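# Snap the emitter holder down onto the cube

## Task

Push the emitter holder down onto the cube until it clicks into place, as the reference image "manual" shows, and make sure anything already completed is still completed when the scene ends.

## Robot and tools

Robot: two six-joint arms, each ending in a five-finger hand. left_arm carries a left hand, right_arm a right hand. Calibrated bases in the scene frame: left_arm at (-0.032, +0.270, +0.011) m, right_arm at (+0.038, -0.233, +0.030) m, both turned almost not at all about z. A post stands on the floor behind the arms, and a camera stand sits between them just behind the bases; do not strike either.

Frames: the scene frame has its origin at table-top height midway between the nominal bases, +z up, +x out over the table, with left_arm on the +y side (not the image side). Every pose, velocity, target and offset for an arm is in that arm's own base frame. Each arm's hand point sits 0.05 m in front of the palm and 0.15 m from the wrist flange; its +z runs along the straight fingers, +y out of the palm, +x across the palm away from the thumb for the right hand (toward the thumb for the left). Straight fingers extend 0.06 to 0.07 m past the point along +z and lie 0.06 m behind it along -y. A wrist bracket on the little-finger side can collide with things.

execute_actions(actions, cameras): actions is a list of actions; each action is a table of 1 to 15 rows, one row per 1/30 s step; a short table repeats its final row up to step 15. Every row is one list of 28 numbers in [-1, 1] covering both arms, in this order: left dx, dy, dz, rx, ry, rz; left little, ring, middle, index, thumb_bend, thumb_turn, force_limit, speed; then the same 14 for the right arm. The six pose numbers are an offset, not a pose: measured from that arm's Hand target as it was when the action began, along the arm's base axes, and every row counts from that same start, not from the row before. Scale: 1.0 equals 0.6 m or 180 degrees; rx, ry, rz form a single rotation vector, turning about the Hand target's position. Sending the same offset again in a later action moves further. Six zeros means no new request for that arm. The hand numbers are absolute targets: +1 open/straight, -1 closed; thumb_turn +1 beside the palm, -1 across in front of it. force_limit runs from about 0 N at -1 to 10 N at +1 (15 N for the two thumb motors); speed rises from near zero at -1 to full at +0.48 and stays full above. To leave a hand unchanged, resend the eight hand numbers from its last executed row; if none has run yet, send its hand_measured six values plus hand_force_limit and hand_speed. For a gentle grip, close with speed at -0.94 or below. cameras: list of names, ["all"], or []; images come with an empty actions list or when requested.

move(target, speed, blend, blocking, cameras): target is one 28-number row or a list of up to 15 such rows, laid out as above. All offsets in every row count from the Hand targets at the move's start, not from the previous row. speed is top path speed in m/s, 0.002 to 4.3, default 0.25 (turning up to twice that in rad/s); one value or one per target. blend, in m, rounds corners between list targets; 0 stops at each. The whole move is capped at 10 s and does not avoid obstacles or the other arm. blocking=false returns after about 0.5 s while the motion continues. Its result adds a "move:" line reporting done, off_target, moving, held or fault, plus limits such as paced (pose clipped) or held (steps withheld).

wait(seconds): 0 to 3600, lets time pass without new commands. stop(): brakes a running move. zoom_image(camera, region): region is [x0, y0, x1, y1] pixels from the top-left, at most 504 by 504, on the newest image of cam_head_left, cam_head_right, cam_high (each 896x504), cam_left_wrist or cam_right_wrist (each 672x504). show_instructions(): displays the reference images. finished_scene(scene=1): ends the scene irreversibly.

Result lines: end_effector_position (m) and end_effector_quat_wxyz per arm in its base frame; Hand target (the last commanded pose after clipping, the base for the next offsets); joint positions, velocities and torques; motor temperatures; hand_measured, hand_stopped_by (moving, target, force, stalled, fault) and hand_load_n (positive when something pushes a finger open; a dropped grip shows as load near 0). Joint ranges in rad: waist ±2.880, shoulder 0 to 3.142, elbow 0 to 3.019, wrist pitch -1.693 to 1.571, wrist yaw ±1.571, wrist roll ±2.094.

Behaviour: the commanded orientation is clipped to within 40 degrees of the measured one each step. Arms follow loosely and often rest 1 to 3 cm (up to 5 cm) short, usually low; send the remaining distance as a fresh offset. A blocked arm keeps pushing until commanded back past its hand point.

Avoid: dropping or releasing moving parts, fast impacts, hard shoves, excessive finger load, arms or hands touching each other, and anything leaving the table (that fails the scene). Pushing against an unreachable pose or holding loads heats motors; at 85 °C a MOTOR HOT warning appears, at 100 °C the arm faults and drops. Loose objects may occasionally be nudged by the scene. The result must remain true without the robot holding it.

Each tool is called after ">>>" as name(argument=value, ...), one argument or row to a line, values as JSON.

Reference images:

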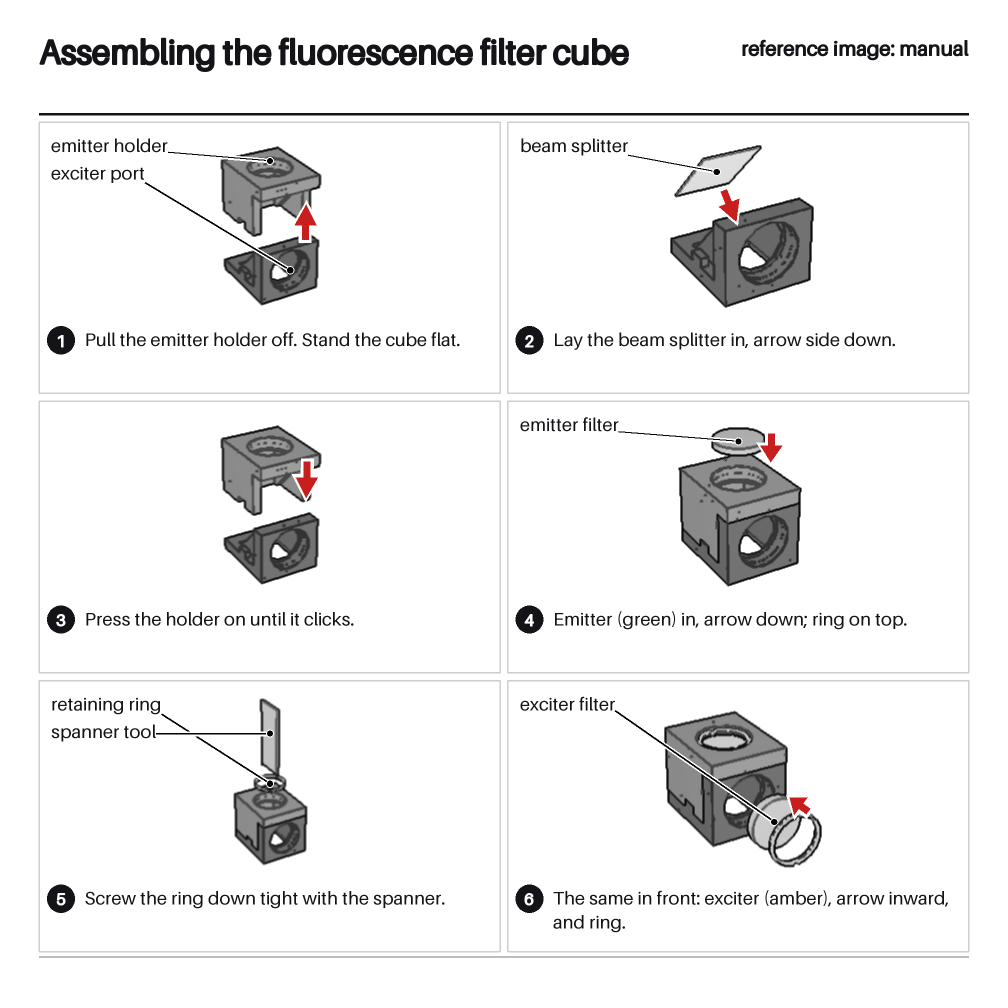

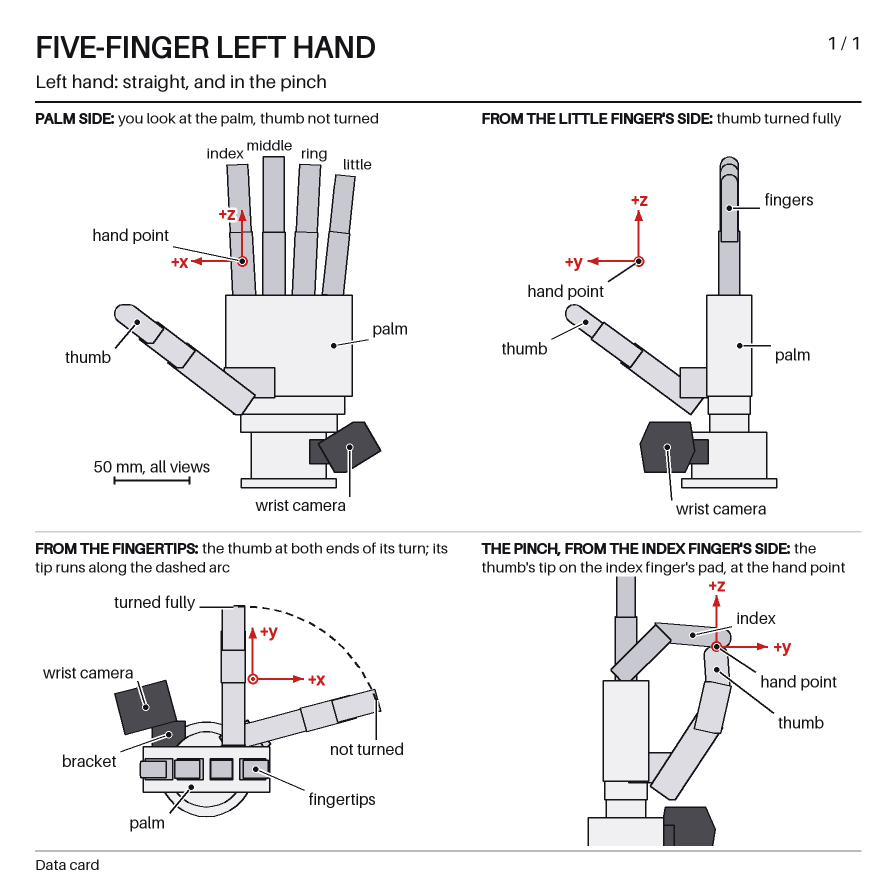

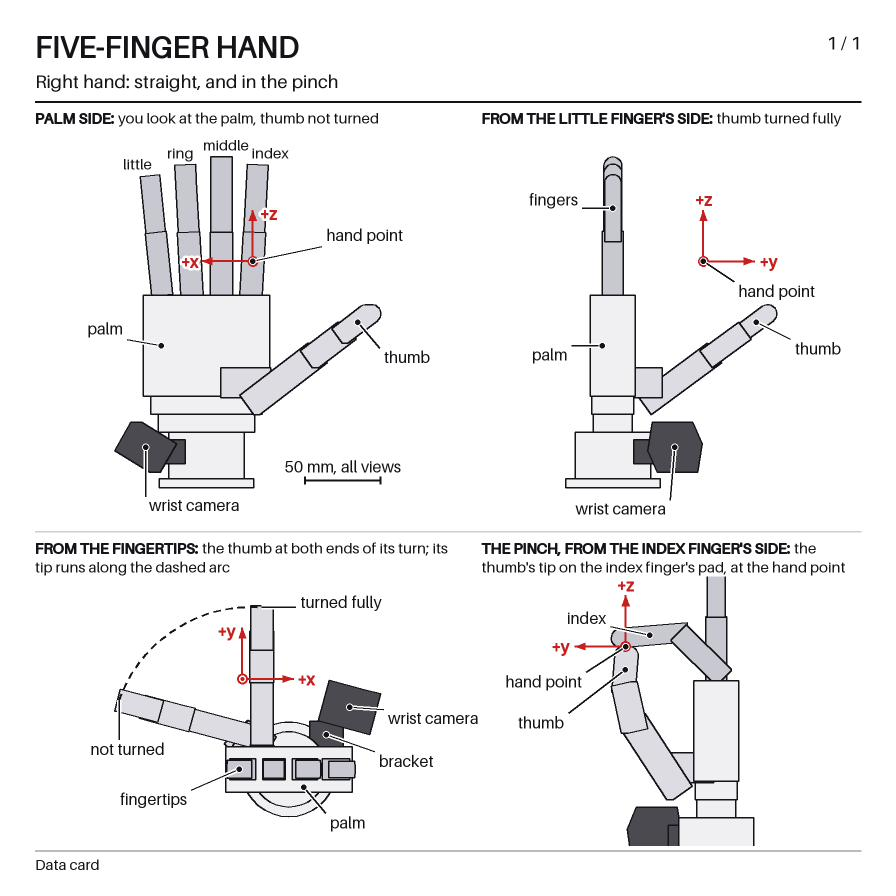

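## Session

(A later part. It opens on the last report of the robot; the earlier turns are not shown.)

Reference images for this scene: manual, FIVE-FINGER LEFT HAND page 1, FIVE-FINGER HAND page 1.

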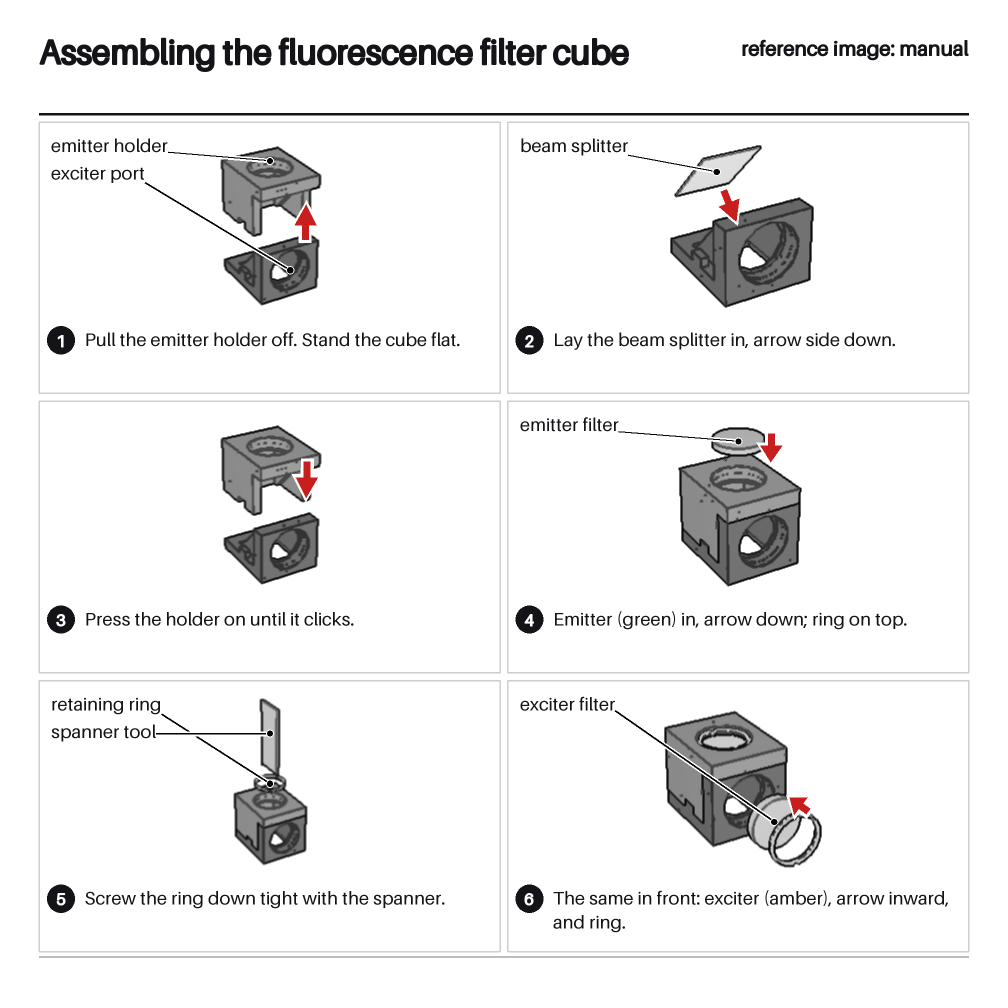

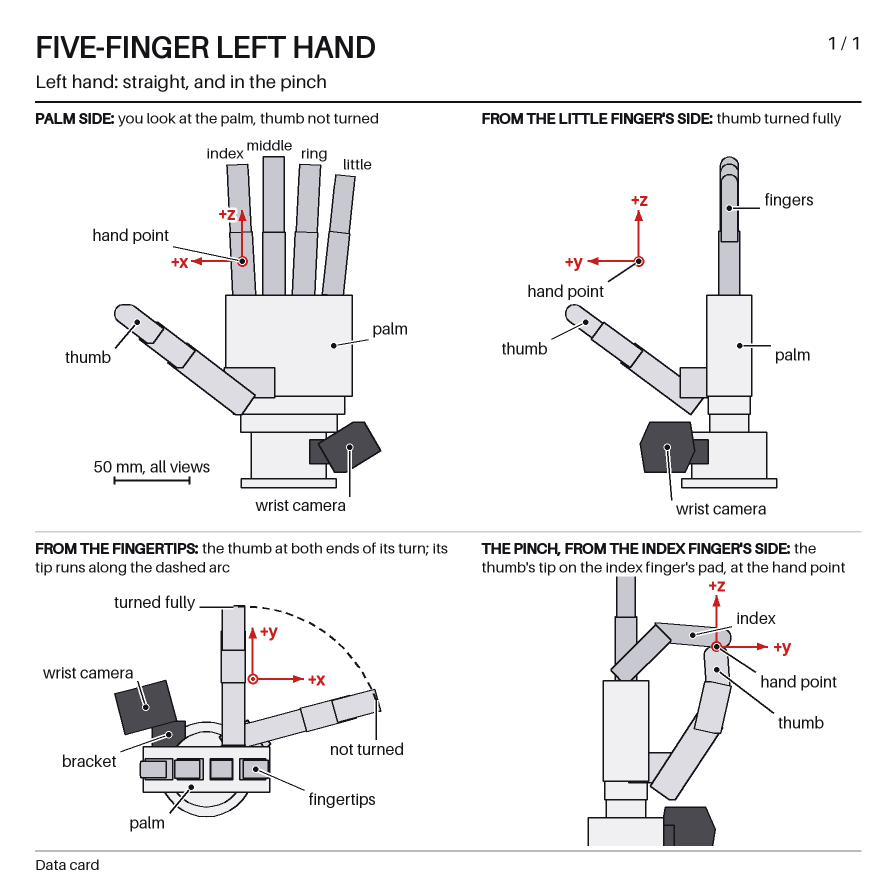

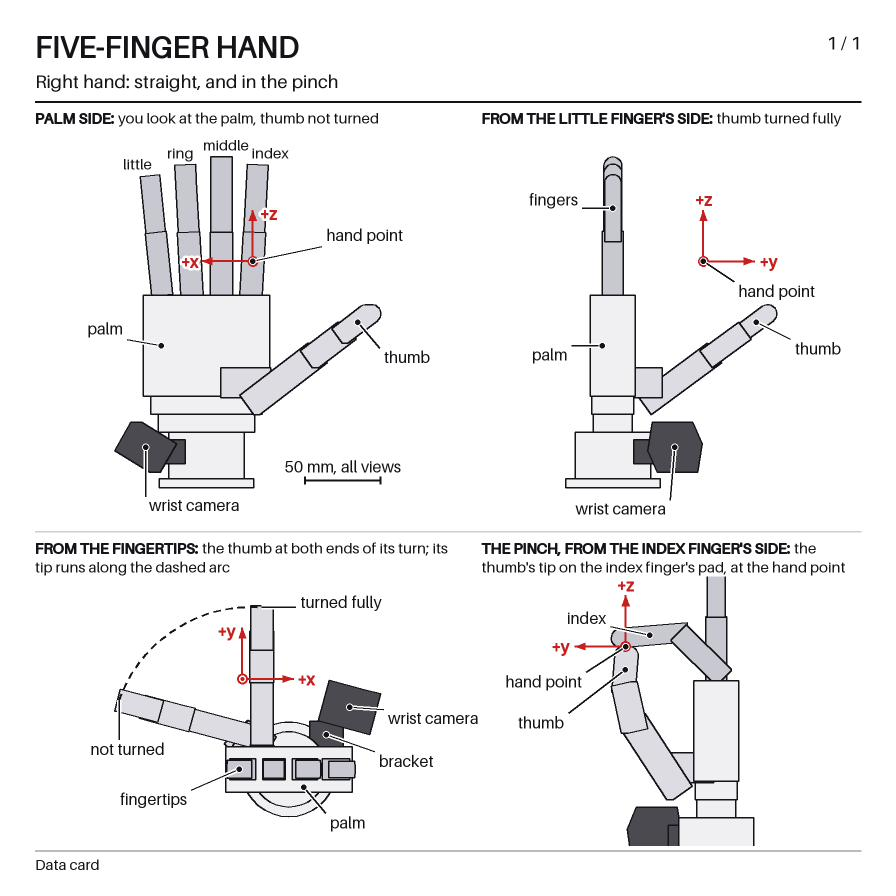

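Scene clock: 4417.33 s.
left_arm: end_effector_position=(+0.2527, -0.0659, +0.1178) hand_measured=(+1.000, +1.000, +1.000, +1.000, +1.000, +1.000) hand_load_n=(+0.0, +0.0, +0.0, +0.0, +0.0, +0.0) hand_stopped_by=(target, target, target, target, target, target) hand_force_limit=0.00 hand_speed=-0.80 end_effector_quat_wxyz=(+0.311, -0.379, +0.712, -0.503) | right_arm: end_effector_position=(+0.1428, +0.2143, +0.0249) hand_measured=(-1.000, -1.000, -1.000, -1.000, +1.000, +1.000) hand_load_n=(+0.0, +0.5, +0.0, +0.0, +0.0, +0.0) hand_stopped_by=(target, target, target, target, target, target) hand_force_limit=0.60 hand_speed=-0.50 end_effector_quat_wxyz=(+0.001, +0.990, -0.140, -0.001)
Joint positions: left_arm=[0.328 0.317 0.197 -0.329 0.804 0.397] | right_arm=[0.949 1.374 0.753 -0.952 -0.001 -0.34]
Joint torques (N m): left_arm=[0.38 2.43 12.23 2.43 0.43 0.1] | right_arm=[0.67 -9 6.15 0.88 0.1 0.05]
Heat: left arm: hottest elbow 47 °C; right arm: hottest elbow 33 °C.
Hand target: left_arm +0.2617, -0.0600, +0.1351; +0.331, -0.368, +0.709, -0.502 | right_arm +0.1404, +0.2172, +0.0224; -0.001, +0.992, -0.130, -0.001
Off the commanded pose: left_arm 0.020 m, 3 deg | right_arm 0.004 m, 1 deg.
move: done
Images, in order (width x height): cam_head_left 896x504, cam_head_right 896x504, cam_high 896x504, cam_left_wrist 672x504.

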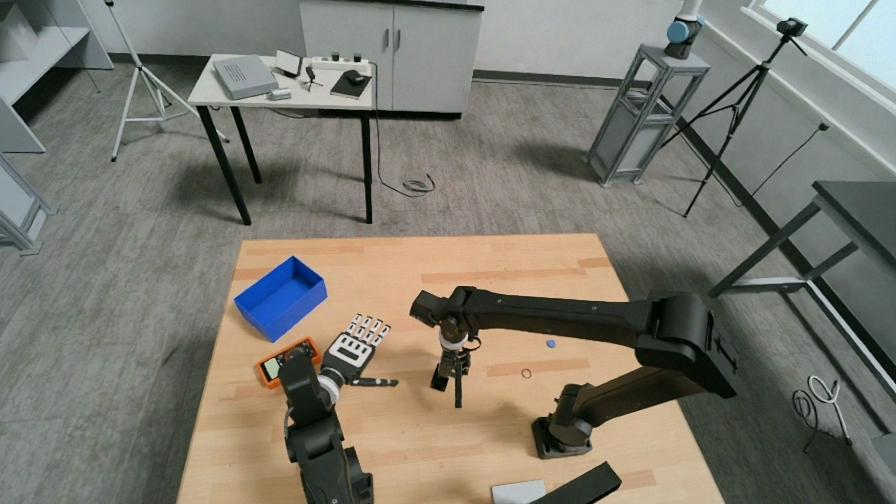

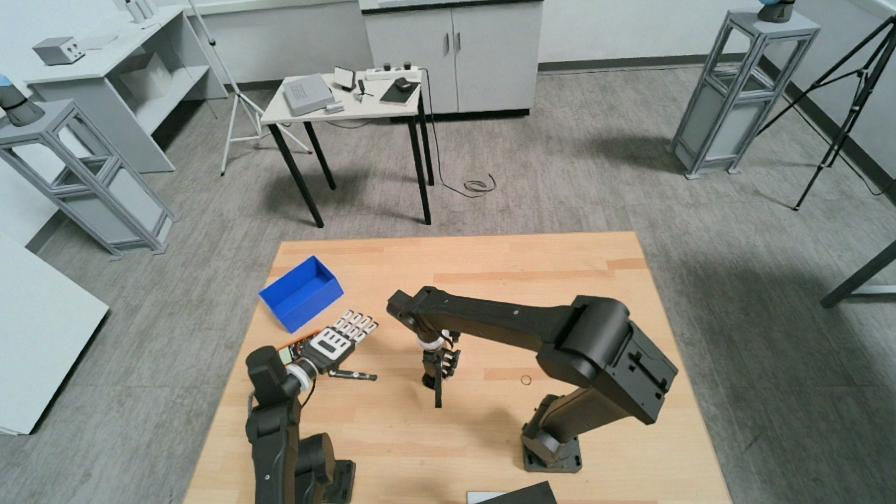

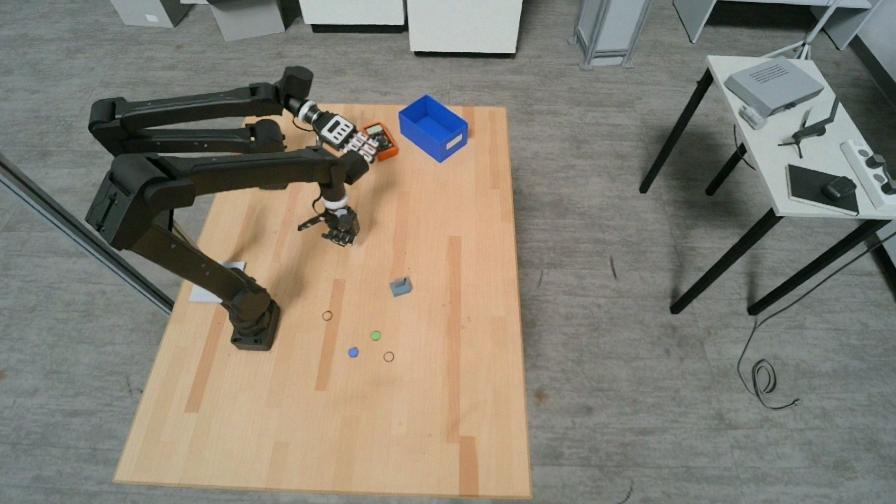

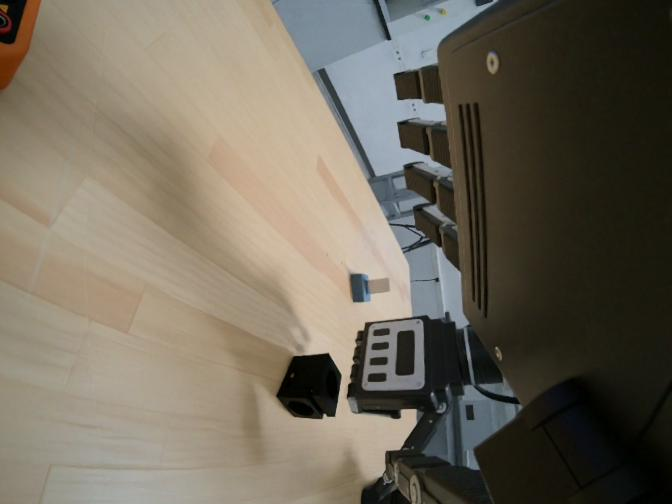

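>>> move(
  target=[
    [0,0,0,0,0,0,1,1,1,1,1,1,0,-0.8,0.0,0,0.06,0,0,0,-1,-1,-1,-1,1,1,0.6,-0.5],
    [0,0,0,0,0,0,1,1,1,1,1,1,0,-0.8,0.005,0.035,0.06,0,0,0,-1,-1,-1,-1,1,1,0.6,-0.5],
    [0,0,0,0,0,0,1,1,1,1,1,1,0,-0.8,0.005,0.035,0.0,0,0,0,-1,-1,-1,-1,1,1,0.6,-0.5],
  ],
  speed=0.1,
  blend=[0.02,0.02,0],
  cameras=["cam_high","cam_left_wrist","cam_head_left","cam_head_right"],
)

>>> zoom_image(
  camera="cam_head_right",
  region=[400, 320, 480, 400],
)

>>> zoom_image(
  camera="cam_left_wrist",
  region=[260, 310, 400, 450],
)

>>> zoom_image(
  camera="cam_high",
  region=[300, 190, 370, 260],
)

>>> zoom_image(
  camera="cam_head_left",
  region=[410, 320, 490, 400],
)

Scene clock: 4437.13 s.
left_arm: end_effector_position=(+0.2527, -0.0659, +0.1178) hand_measured=(+1.000, +1.000, +1.000, +1.000, +1.000, +1.000) hand_load_n=(-0.5, +0.0, +0.0, +0.0, +0.0, +0.0) hand_stopped_by=(target, target, target, target, target, target) hand_force_limit=0.00 hand_speed=-0.80 end_effector_quat_wxyz=(+0.311, -0.379, +0.712, -0.503) | right_arm: end_effector_position=(+0.1432, +0.2297, +0.0223) hand_measured=(-1.000, -1.000, -1.000, -1.000, +1.000, +1.000) hand_load_n=(+0.0, +0.0, +0.0, +0.0, +0.0, +0.0) hand_stopped_by=(target, target, target, target, target, target) hand_force_limit=0.60 hand_speed=-0.50 end_effector_quat_wxyz=(+0.006, +0.991, -0.133, -0.004)
Joint positions: left_arm=[0.328 0.317 0.197 -0.329 0.804 0.397] | right_arm=[0.977 1.423 0.791 -0.953 -0.002 -0.327]
Joint torques (N m): left_arm=[0.09 2.02 12.21 2.45 0.42 0.09] | right_arm=[0.62 -9.7 6.95 0.95 0.11 0.19]
Motor temperatures (°C): left_arm=[26 23 48 27 24 24] | right_arm=[26 26 33 23 24 25]
Heat: left arm: hottest elbow 48 °C; right arm: hottest elbow 33 °C.
Hand target: left_arm +0.2617, -0.0600, +0.1351; +0.331, -0.368, +0.709, -0.502 | right_arm +0.1432, +0.2382, +0.0224; -0.001, +0.992, -0.130, -0.001
Off the commanded pose: left_arm 0.020 m, 3 deg | right_arm 0.009 m, 1 deg.
move: done; blend cut to 0.0106 m at target 1, 0.0106 m at target 2
Images, in order (width x height): cam_head_left 896x504, cam_head_right 896x504, cam_high 896x504, cam_left_wrist 672x504.

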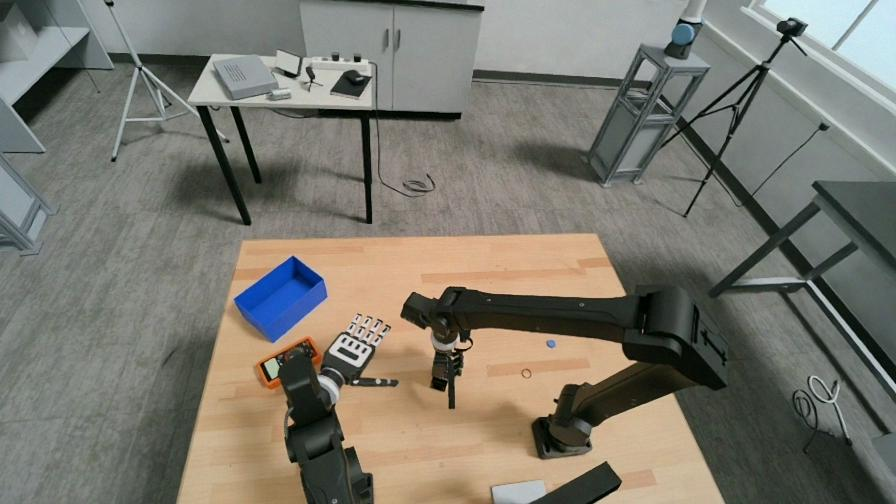

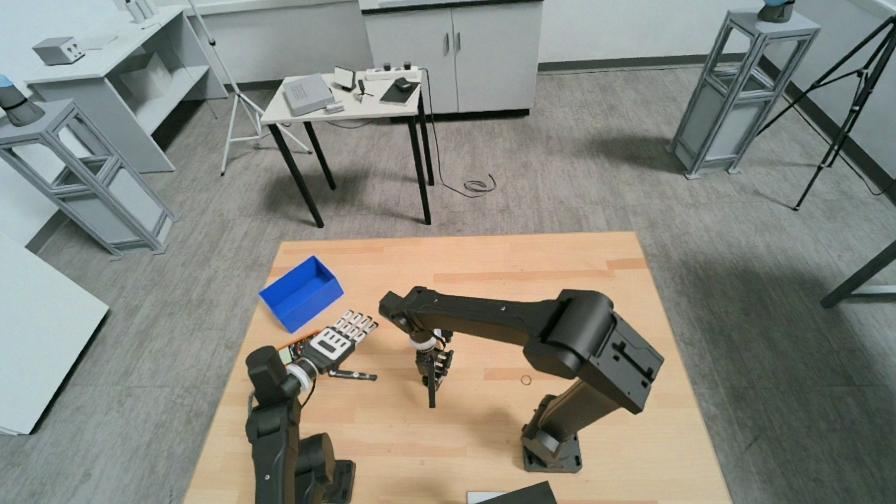

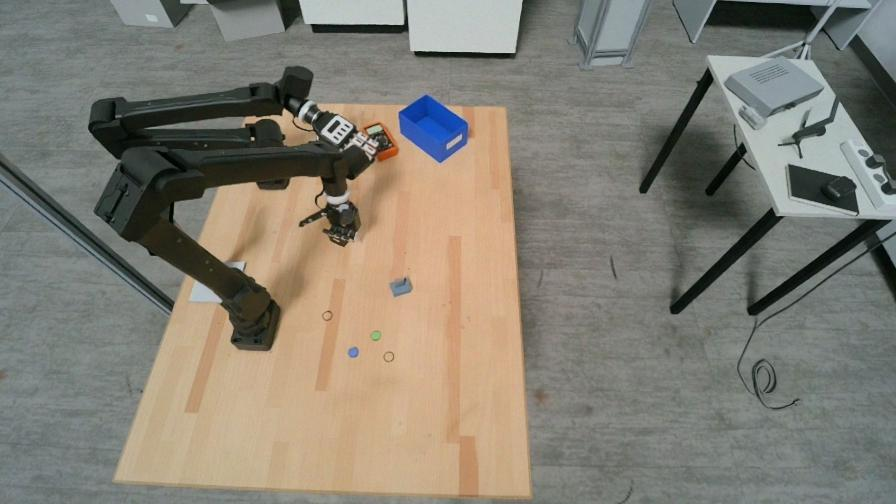

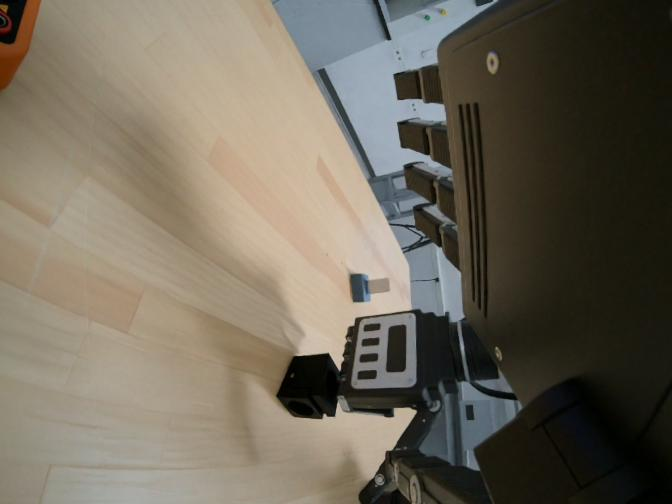

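Scaled by 6.300.

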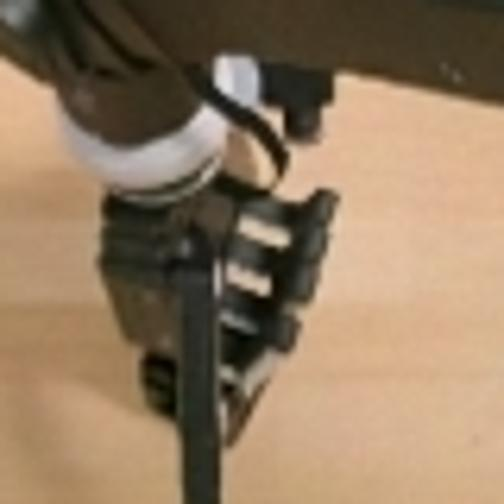

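Scaled by 3.600 from the camera's image (finer frame: 960x720).

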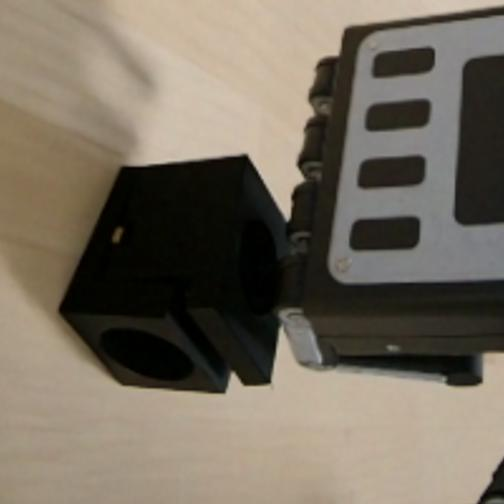

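Scaled by 7.200.

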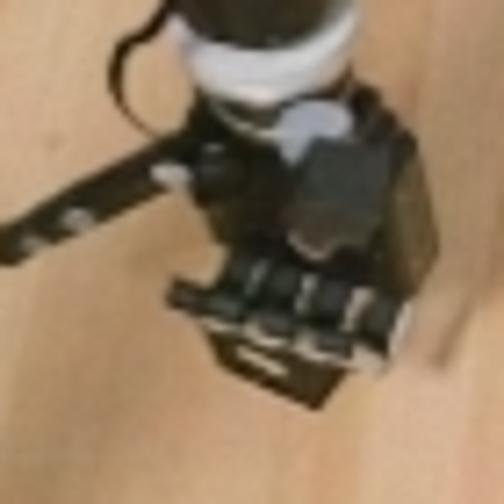

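Scaled by 6.300.

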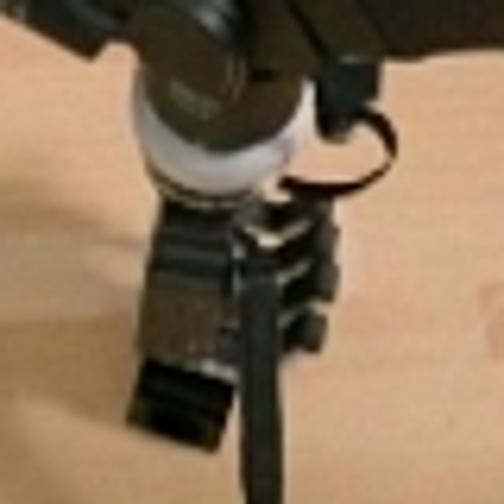

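>>> move(
  target=[
    [0,0,0,0,0,0,1,1,1,1,1,1,0,-0.8,-0.006,0.015,0.012,0,0,0,-1,-1,-1,-1,1,1,0.6,-0.5],
    [0,0,0,0,0,0,1,1,1,1,1,1,0,-0.8,-0.006,0.015,-0.02,0,0,0,-1,-1,-1,-1,1,1,0.6,-0.5],
  ],
  speed=0.04,
  cameras=["cam_high","cam_left_wrist","cam_head_right"],
)

>>> zoom_image(
  camera="cam_left_wrist",
  region=[260, 330, 360, 430],
)

>>> zoom_image(
  camera="cam_high",
  region=[300, 190, 370, 260],
)

Scene clock: 4452.23 s.
left_arm: end_effector_position=(+0.2527, -0.0659, +0.1178) hand_measured=(+1.000, +1.000, +1.000, +1.000, +1.000, +1.000) hand_load_n=(+0.0, +0.0, +0.0, +0.0, +0.0, -0.5) hand_stopped_by=(target, target, target, target, target, target) hand_force_limit=0.00 hand_speed=-0.80 end_effector_quat_wxyz=(+0.311, -0.379, +0.712, -0.503) | right_arm: end_effector_position=(+0.1369, +0.2348, +0.0177) hand_measured=(-1.000, -1.000, -1.000, -1.000, +1.000, +1.000) hand_load_n=(+0.0, +0.0, +0.0, +0.0, +0.0, +0.0) hand_stopped_by=(target, target, target, target, target, target) hand_force_limit=0.60 hand_speed=-0.50 end_effector_quat_wxyz=(+0.008, +0.991, -0.133, -0.006)
Joint positions: left_arm=[0.328 0.317 0.197 -0.329 0.804 0.397] | right_arm=[1 1.438 0.791 -0.944 -0.004 -0.305]
Joint torques (N m): left_arm=[0.03 2.2 12.15 2.43 0.46 0.11] | right_arm=[0.56 -8.06 6.89 1.81 0.17 0.18]
Heat: left arm: hottest elbow 48 °C; right arm: hottest elbow 33 °C.
Hand target: left_arm +0.2617, -0.0600, +0.1351; +0.331, -0.368, +0.709, -0.502 | right_arm +0.1397, +0.2472, +0.0104; -0.001, +0.992, -0.130, -0.001
Off the commanded pose: left_arm 0.020 m, 3 deg | right_arm 0.015 m, 1 deg.
move: off_target (right_arm)
Images, in order (width x height): cam_head_right 896x504, cam_high 896x504, cam_left_wrist 672x504.

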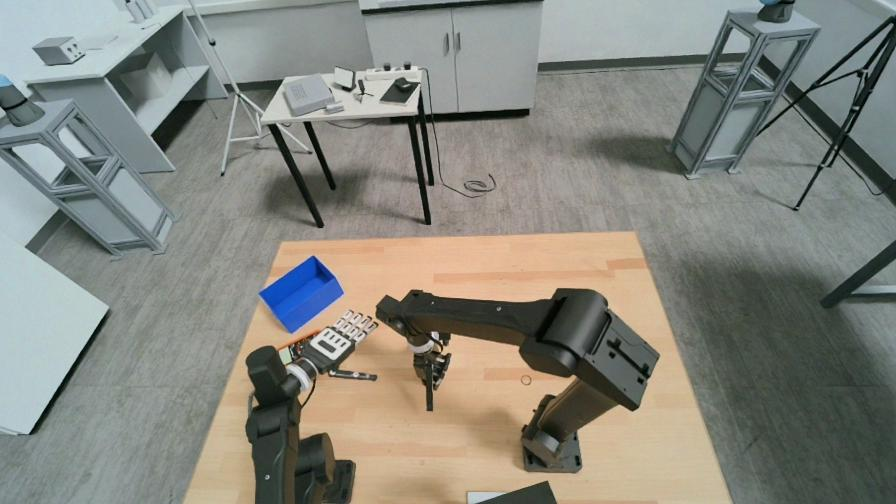

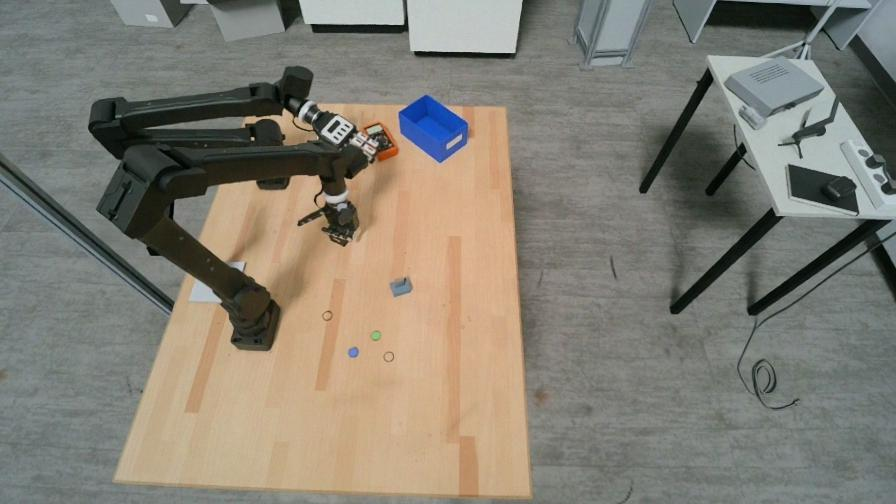

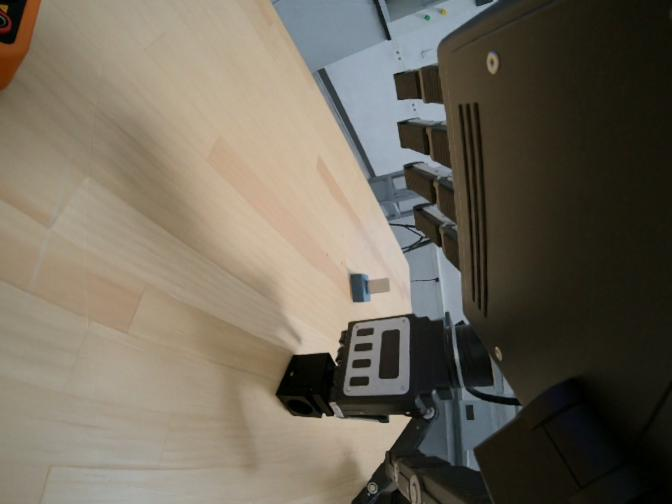

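Scaled by 5.040 from the camera's image (finer frame: 960x720).

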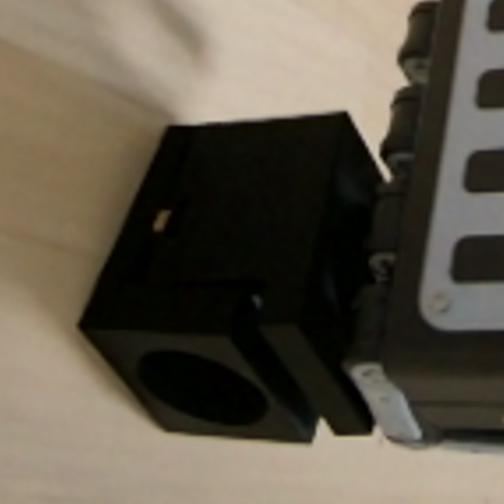

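Scaled by 7.200.

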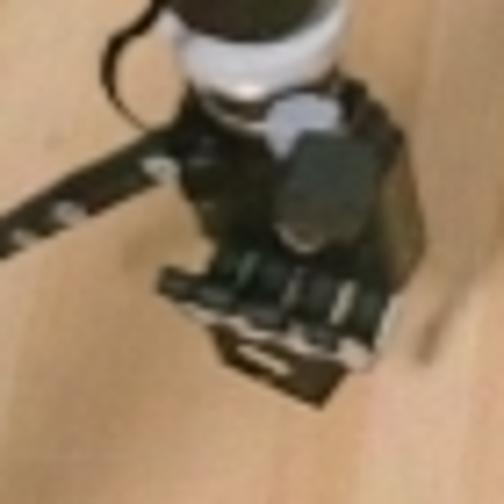

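>>> move(
  target=[
    [0,0,0,0,0,0,1,1,1,1,1,1,0,-0.8,-0.030,0.003,0.0,0,0,0,-1,-1,-1,-1,1,1,0.6,-0.5],
  ],
  speed=0.03,
  cameras=["cam_left_wrist"],
)

>>> zoom_image(
  camera="cam_left_wrist",
  region=[260, 330, 360, 430],
)

Scene clock: 4472.70 s.
left_arm: end_effector_position=(+0.2527, -0.0659, +0.1178) hand_measured=(+1.000, +1.000, +1.000, +1.000, +1.000, +1.000) hand_load_n=(+0.0, +0.0, +0.0, +0.0, +0.0, -0.5) hand_stopped_by=(target, target, target, target, target, target) hand_force_limit=0.00 hand_speed=-0.80 end_effector_quat_wxyz=(+0.311, -0.379, +0.712, -0.503) | right_arm: end_effector_position=(+0.1288, +0.2449, +0.0173) hand_measured=(-1.000, -1.000, -1.000, -1.000, +1.000, +1.000) hand_load_n=(+0.0, +0.0, +0.0, +0.0, +0.0, +0.0) hand_stopped_by=(target, target, target, target, target, target) hand_force_limit=0.60 hand_speed=-0.50 end_effector_quat_wxyz=(+0.001, +0.991, -0.132, +0.000)
Joint positions: left_arm=[0.328 0.317 0.197 -0.329 0.804 0.397] | right_arm=[1.039 1.435 0.791 -0.928 0.001 -0.267]
Joint torques (N m): left_arm=[0.32 2.08 12.23 2.48 0.44 0.08] | right_arm=[1.32 -9.41 5.42 1.39 0.01 0.27]
Heat: left arm: hottest elbow 48 °C; right arm: hottest elbow 33 °C.
Hand target: left_arm +0.2617, -0.0600, +0.1351; +0.331, -0.368, +0.709, -0.502 | right_arm +0.1217, +0.2490, +0.0104; -0.001, +0.992, -0.130, -0.001
Off the commanded pose: left_arm 0.020 m, 3 deg | right_arm 0.011 m, 0 deg.
move: off_target (right_arm)

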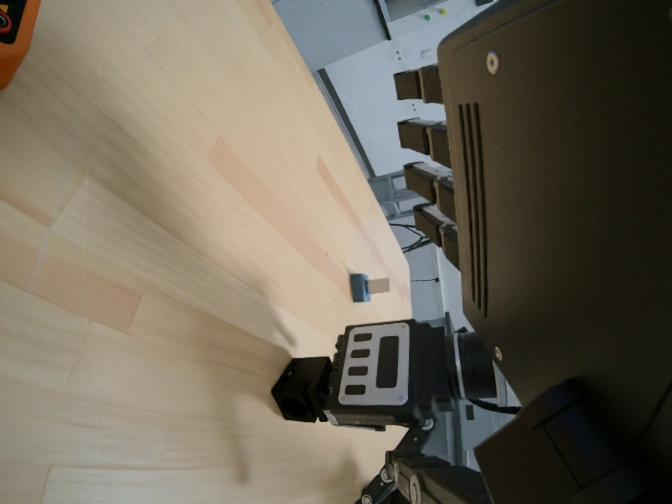

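Scaled by 5.040 from the camera's image (finer frame: 960x720).

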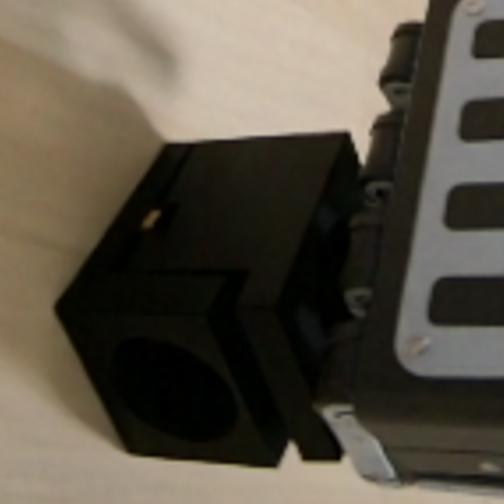

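>>> zoom_image(
  camera="cam_left_wrist",
  region=[268, 350, 333, 425],
)

Scaled by 6.720 from the camera's image (finer frame: 960x720).

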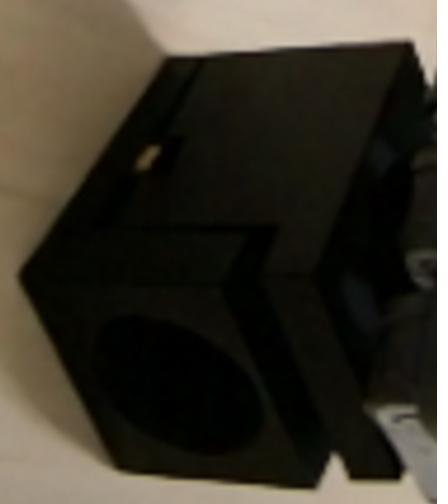

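>>> move(
  target=[
    [0,0,0,0,0,0,1,1,1,1,1,1,0,-0.8,-0.016,-0.025,-0.042,0,0,0,-1,-1,-1,-1,1,1,0.6,-0.5],
  ],
  speed=0.04,
  cameras=["cam_left_wrist"],
)

>>> zoom_image(
  camera="cam_left_wrist",
  region=[268, 350, 333, 425],
)

Scene clock: 4480.93 s.
left_arm: end_effector_position=(+0.2527, -0.0659, +0.1178) hand_measured=(+1.000, +1.000, +1.000, +1.000, +1.000, +1.000) hand_load_n=(+0.0, +0.0, -0.5, +0.0, +0.0, +0.0) hand_stopped_by=(target, target, target, target, target, target) hand_force_limit=0.00 hand_speed=-0.80 end_effector_quat_wxyz=(+0.311, -0.379, +0.712, -0.503) | right_arm: end_effector_position=(+0.1285, +0.2444, +0.0143) hand_measured=(-1.000, -1.000, -1.000, -1.000, +1.000, +1.000) hand_load_n=(+0.0, +0.0, +0.0, +0.0, +0.0, +0.0) hand_stopped_by=(target, target, target, target, target, target) hand_force_limit=0.60 hand_speed=-0.50 end_effector_quat_wxyz=(-0.026, +0.991, -0.132, +0.011)
Joint positions: left_arm=[0.328 0.317 0.197 -0.329 0.804 0.397] | right_arm=[1.039 1.392 0.747 -0.87 0.001 -0.266]
Joint torques (N m): left_arm=[0.21 1.96 12.18 2.43 0.44 0.09] | right_arm=[1.49 -5.01 2.99 2.07 0.05 0.28]
Heat: left arm: hottest elbow 48 °C; right arm: hottest elbow 33 °C.
Hand target: left_arm +0.2617, -0.0600, +0.1351; +0.331, -0.368, +0.709, -0.502 | right_arm +0.1121, +0.2340, -0.0148; -0.001, +0.992, -0.130, -0.001
Off the commanded pose: left_arm 0.020 m, 3 deg | right_arm 0.035 m, 3 deg.
move: off_target (right_arm)

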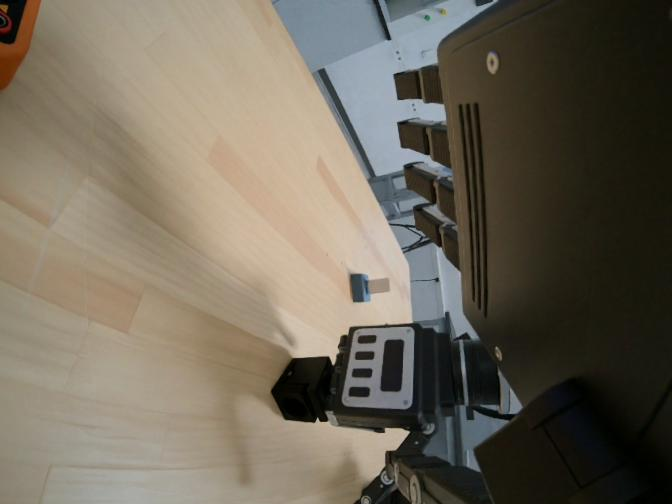

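Scaled by 6.720 from the camera's image (finer frame: 960x720).

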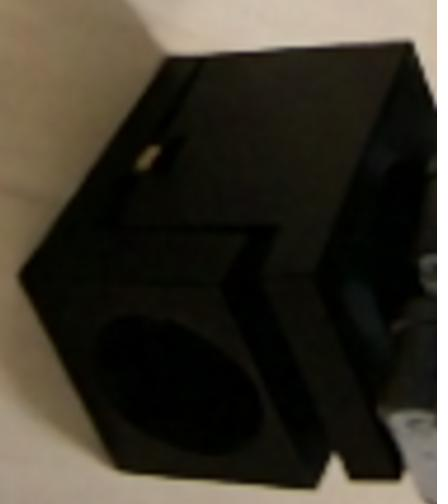

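>>> move(
  target=[
    [0,0,0,0,0,0,1,1,1,1,1,1,0,-0.8,-0.016,-0.025,-0.042,-0.02,0,0,-1,-1,-1,-1,1,1,0.6,-0.5],
  ],
  speed=0.04,
  cameras=["cam_left_wrist"],
)

>>> zoom_image(
  camera="cam_left_wrist",
  region=[268, 350, 333, 425],
)

Scene clock: 4488.80 s.
left_arm: end_effector_position=(+0.2527, -0.0659, +0.1178) hand_measured=(+1.000, +1.000, +1.000, +1.000, +1.000, +1.000) hand_load_n=(+0.0, +0.0, +0.0, +0.0, +0.0, +0.0) hand_stopped_by=(target, target, target, target, target, target) hand_force_limit=0.00 hand_speed=-0.80 end_effector_quat_wxyz=(+0.311, -0.379, +0.712, -0.503) | right_arm: end_effector_position=(+0.1268, +0.2416, +0.0114) hand_measured=(-1.000, -1.000, -1.000, -1.000, +1.000, +1.000) hand_load_n=(+0.0, +0.0, +0.0, +0.0, +0.0, +0.0) hand_stopped_by=(target, target, target, target, target, target) hand_force_limit=0.60 hand_speed=-0.50 end_effector_quat_wxyz=(-0.021, +0.991, -0.133, +0.024)
Joint positions: left_arm=[0.328 0.317 0.197 -0.329 0.804 0.397] | right_arm=[1.055 1.388 0.735 -0.861 0.029 -0.25]
Joint torques (N m): left_arm=[0.21 2.2 12.22 2.45 0.42 0.08] | right_arm=[1.79 -1.32 0.99 2.48 0.18 0.32]
Heat: left arm: hottest elbow 48 °C; right arm: hottest elbow 32 °C.
Hand target: left_arm +0.2617, -0.0600, +0.1351; +0.331, -0.368, +0.709, -0.502 | right_arm +0.1025, +0.2190, -0.0400; +0.030, +0.991, -0.129, +0.003
Off the commanded pose: left_arm 0.020 m, 3 deg | right_arm 0.061 m, 6 deg.
move: off_target (right_arm)

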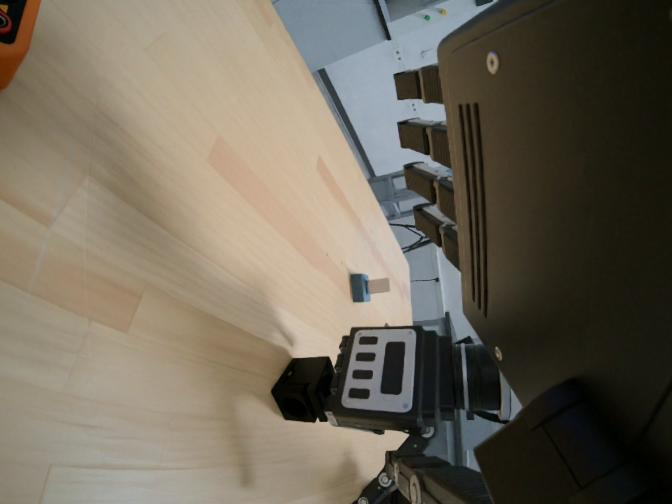

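Scaled by 6.720 from the camera's image (finer frame: 960x720).

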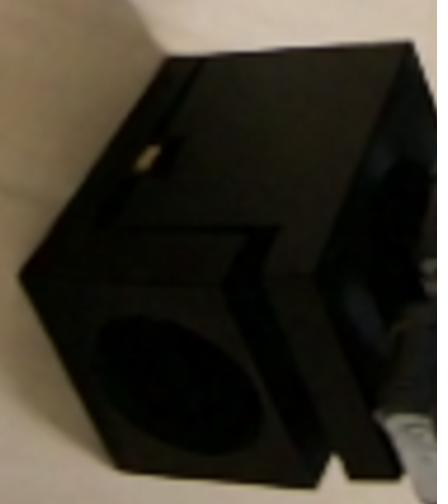

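>>> move(
  target=[
    [0,0,0,0,0,0,1,1,1,1,1,1,0,-0.8,-0.005,-0.005,-0.02,-0.02,0.03,0,-1,-1,-1,-1,1,1,0.6,-0.5],
  ],
  speed=0.04,
  cameras=["cam_left_wrist","cam_high"],
)

>>> zoom_image(
  camera="cam_left_wrist",
  region=[268, 340, 353, 425],
)

>>> zoom_image(
  camera="cam_high",
  region=[300, 190, 370, 260],
)

Scene clock: 4496.33 s.
left_arm: end_effector_position=(+0.2527, -0.0659, +0.1178) hand_measured=(+1.000, +1.000, +1.000, +1.000, +1.000, +1.000) hand_load_n=(+0.0, +0.0, +0.0, +0.0, -0.5, -0.5) hand_stopped_by=(target, target, target, target, target, target) hand_force_limit=0.00 hand_speed=-0.80 end_effector_quat_wxyz=(+0.311, -0.379, +0.712, -0.503) | right_arm: end_effector_position=(+0.1249, +0.2449, +0.0122) hand_measured=(-1.000, -1.000, -1.000, -1.000, +1.000, +1.000) hand_load_n=(+0.0, +0.0, +0.0, +0.0, +0.0, +0.0) hand_stopped_by=(target, target, target, target, target, target) hand_force_limit=0.60 hand_speed=-0.50 end_effector_quat_wxyz=(-0.005, +0.992, -0.123, +0.000)
Joint positions: left_arm=[0.328 0.317 0.197 -0.329 0.804 0.397] | right_arm=[1.05 1.431 0.771 -0.901 -0.004 -0.275]
Joint torques (N m): left_arm=[0.15 2.14 12.21 2.41 0.43 0.09] | right_arm=[-0.15 1.96 1.11 2 -0.46 0.28]
Heat: left arm: hottest elbow 48 °C; right arm: hottest elbow 32 °C.
Hand target: left_arm +0.2617, -0.0600, +0.1351; +0.331, -0.368, +0.709, -0.502 | right_arm +0.0995, +0.2159, -0.0520; +0.067, +0.989, -0.128, -0.040
Off the commanded pose: left_arm 0.020 m, 3 deg | right_arm 0.075 m, 10 deg.
move: off_target (right_arm)
Images, in order (width x height): cam_high 896x504, cam_left_wrist 672x504.

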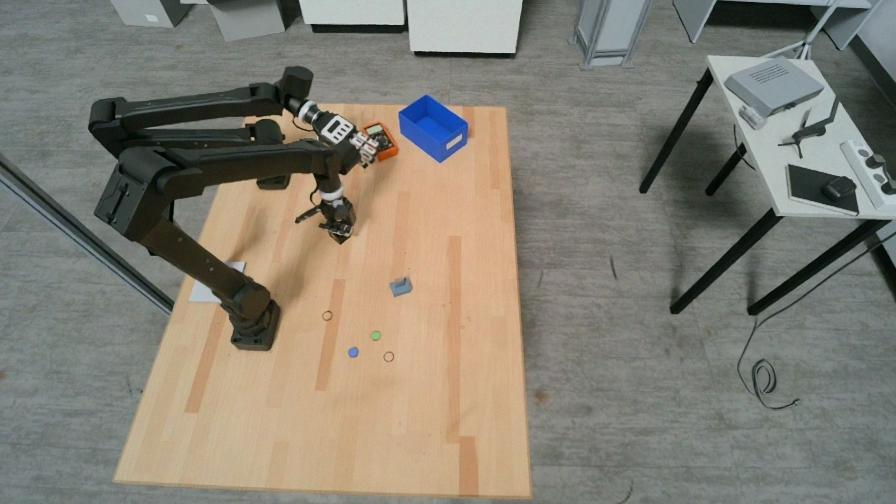

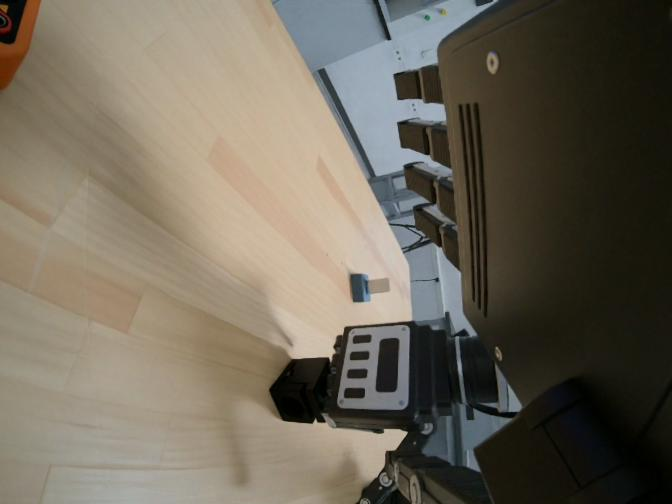

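Scaled by 5.929 from the camera's image (finer frame: 960x720).

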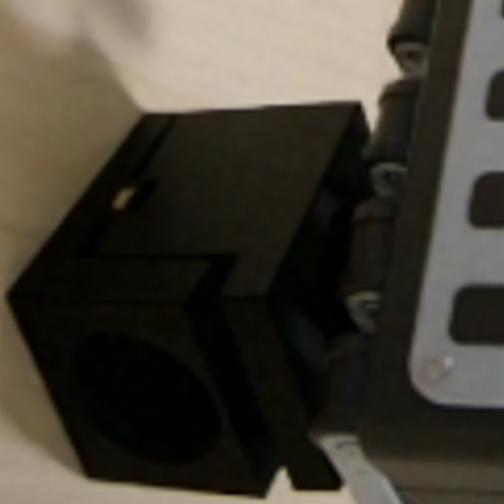

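Scaled by 7.200.

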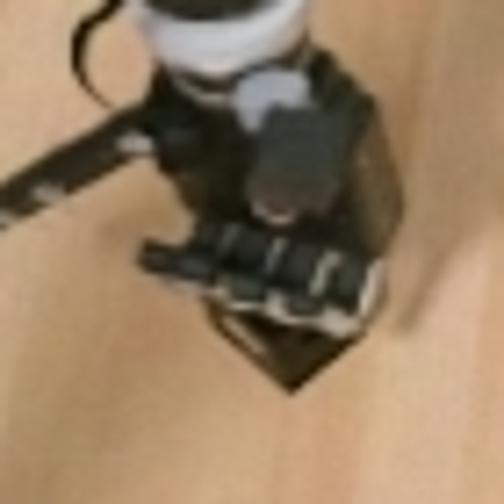

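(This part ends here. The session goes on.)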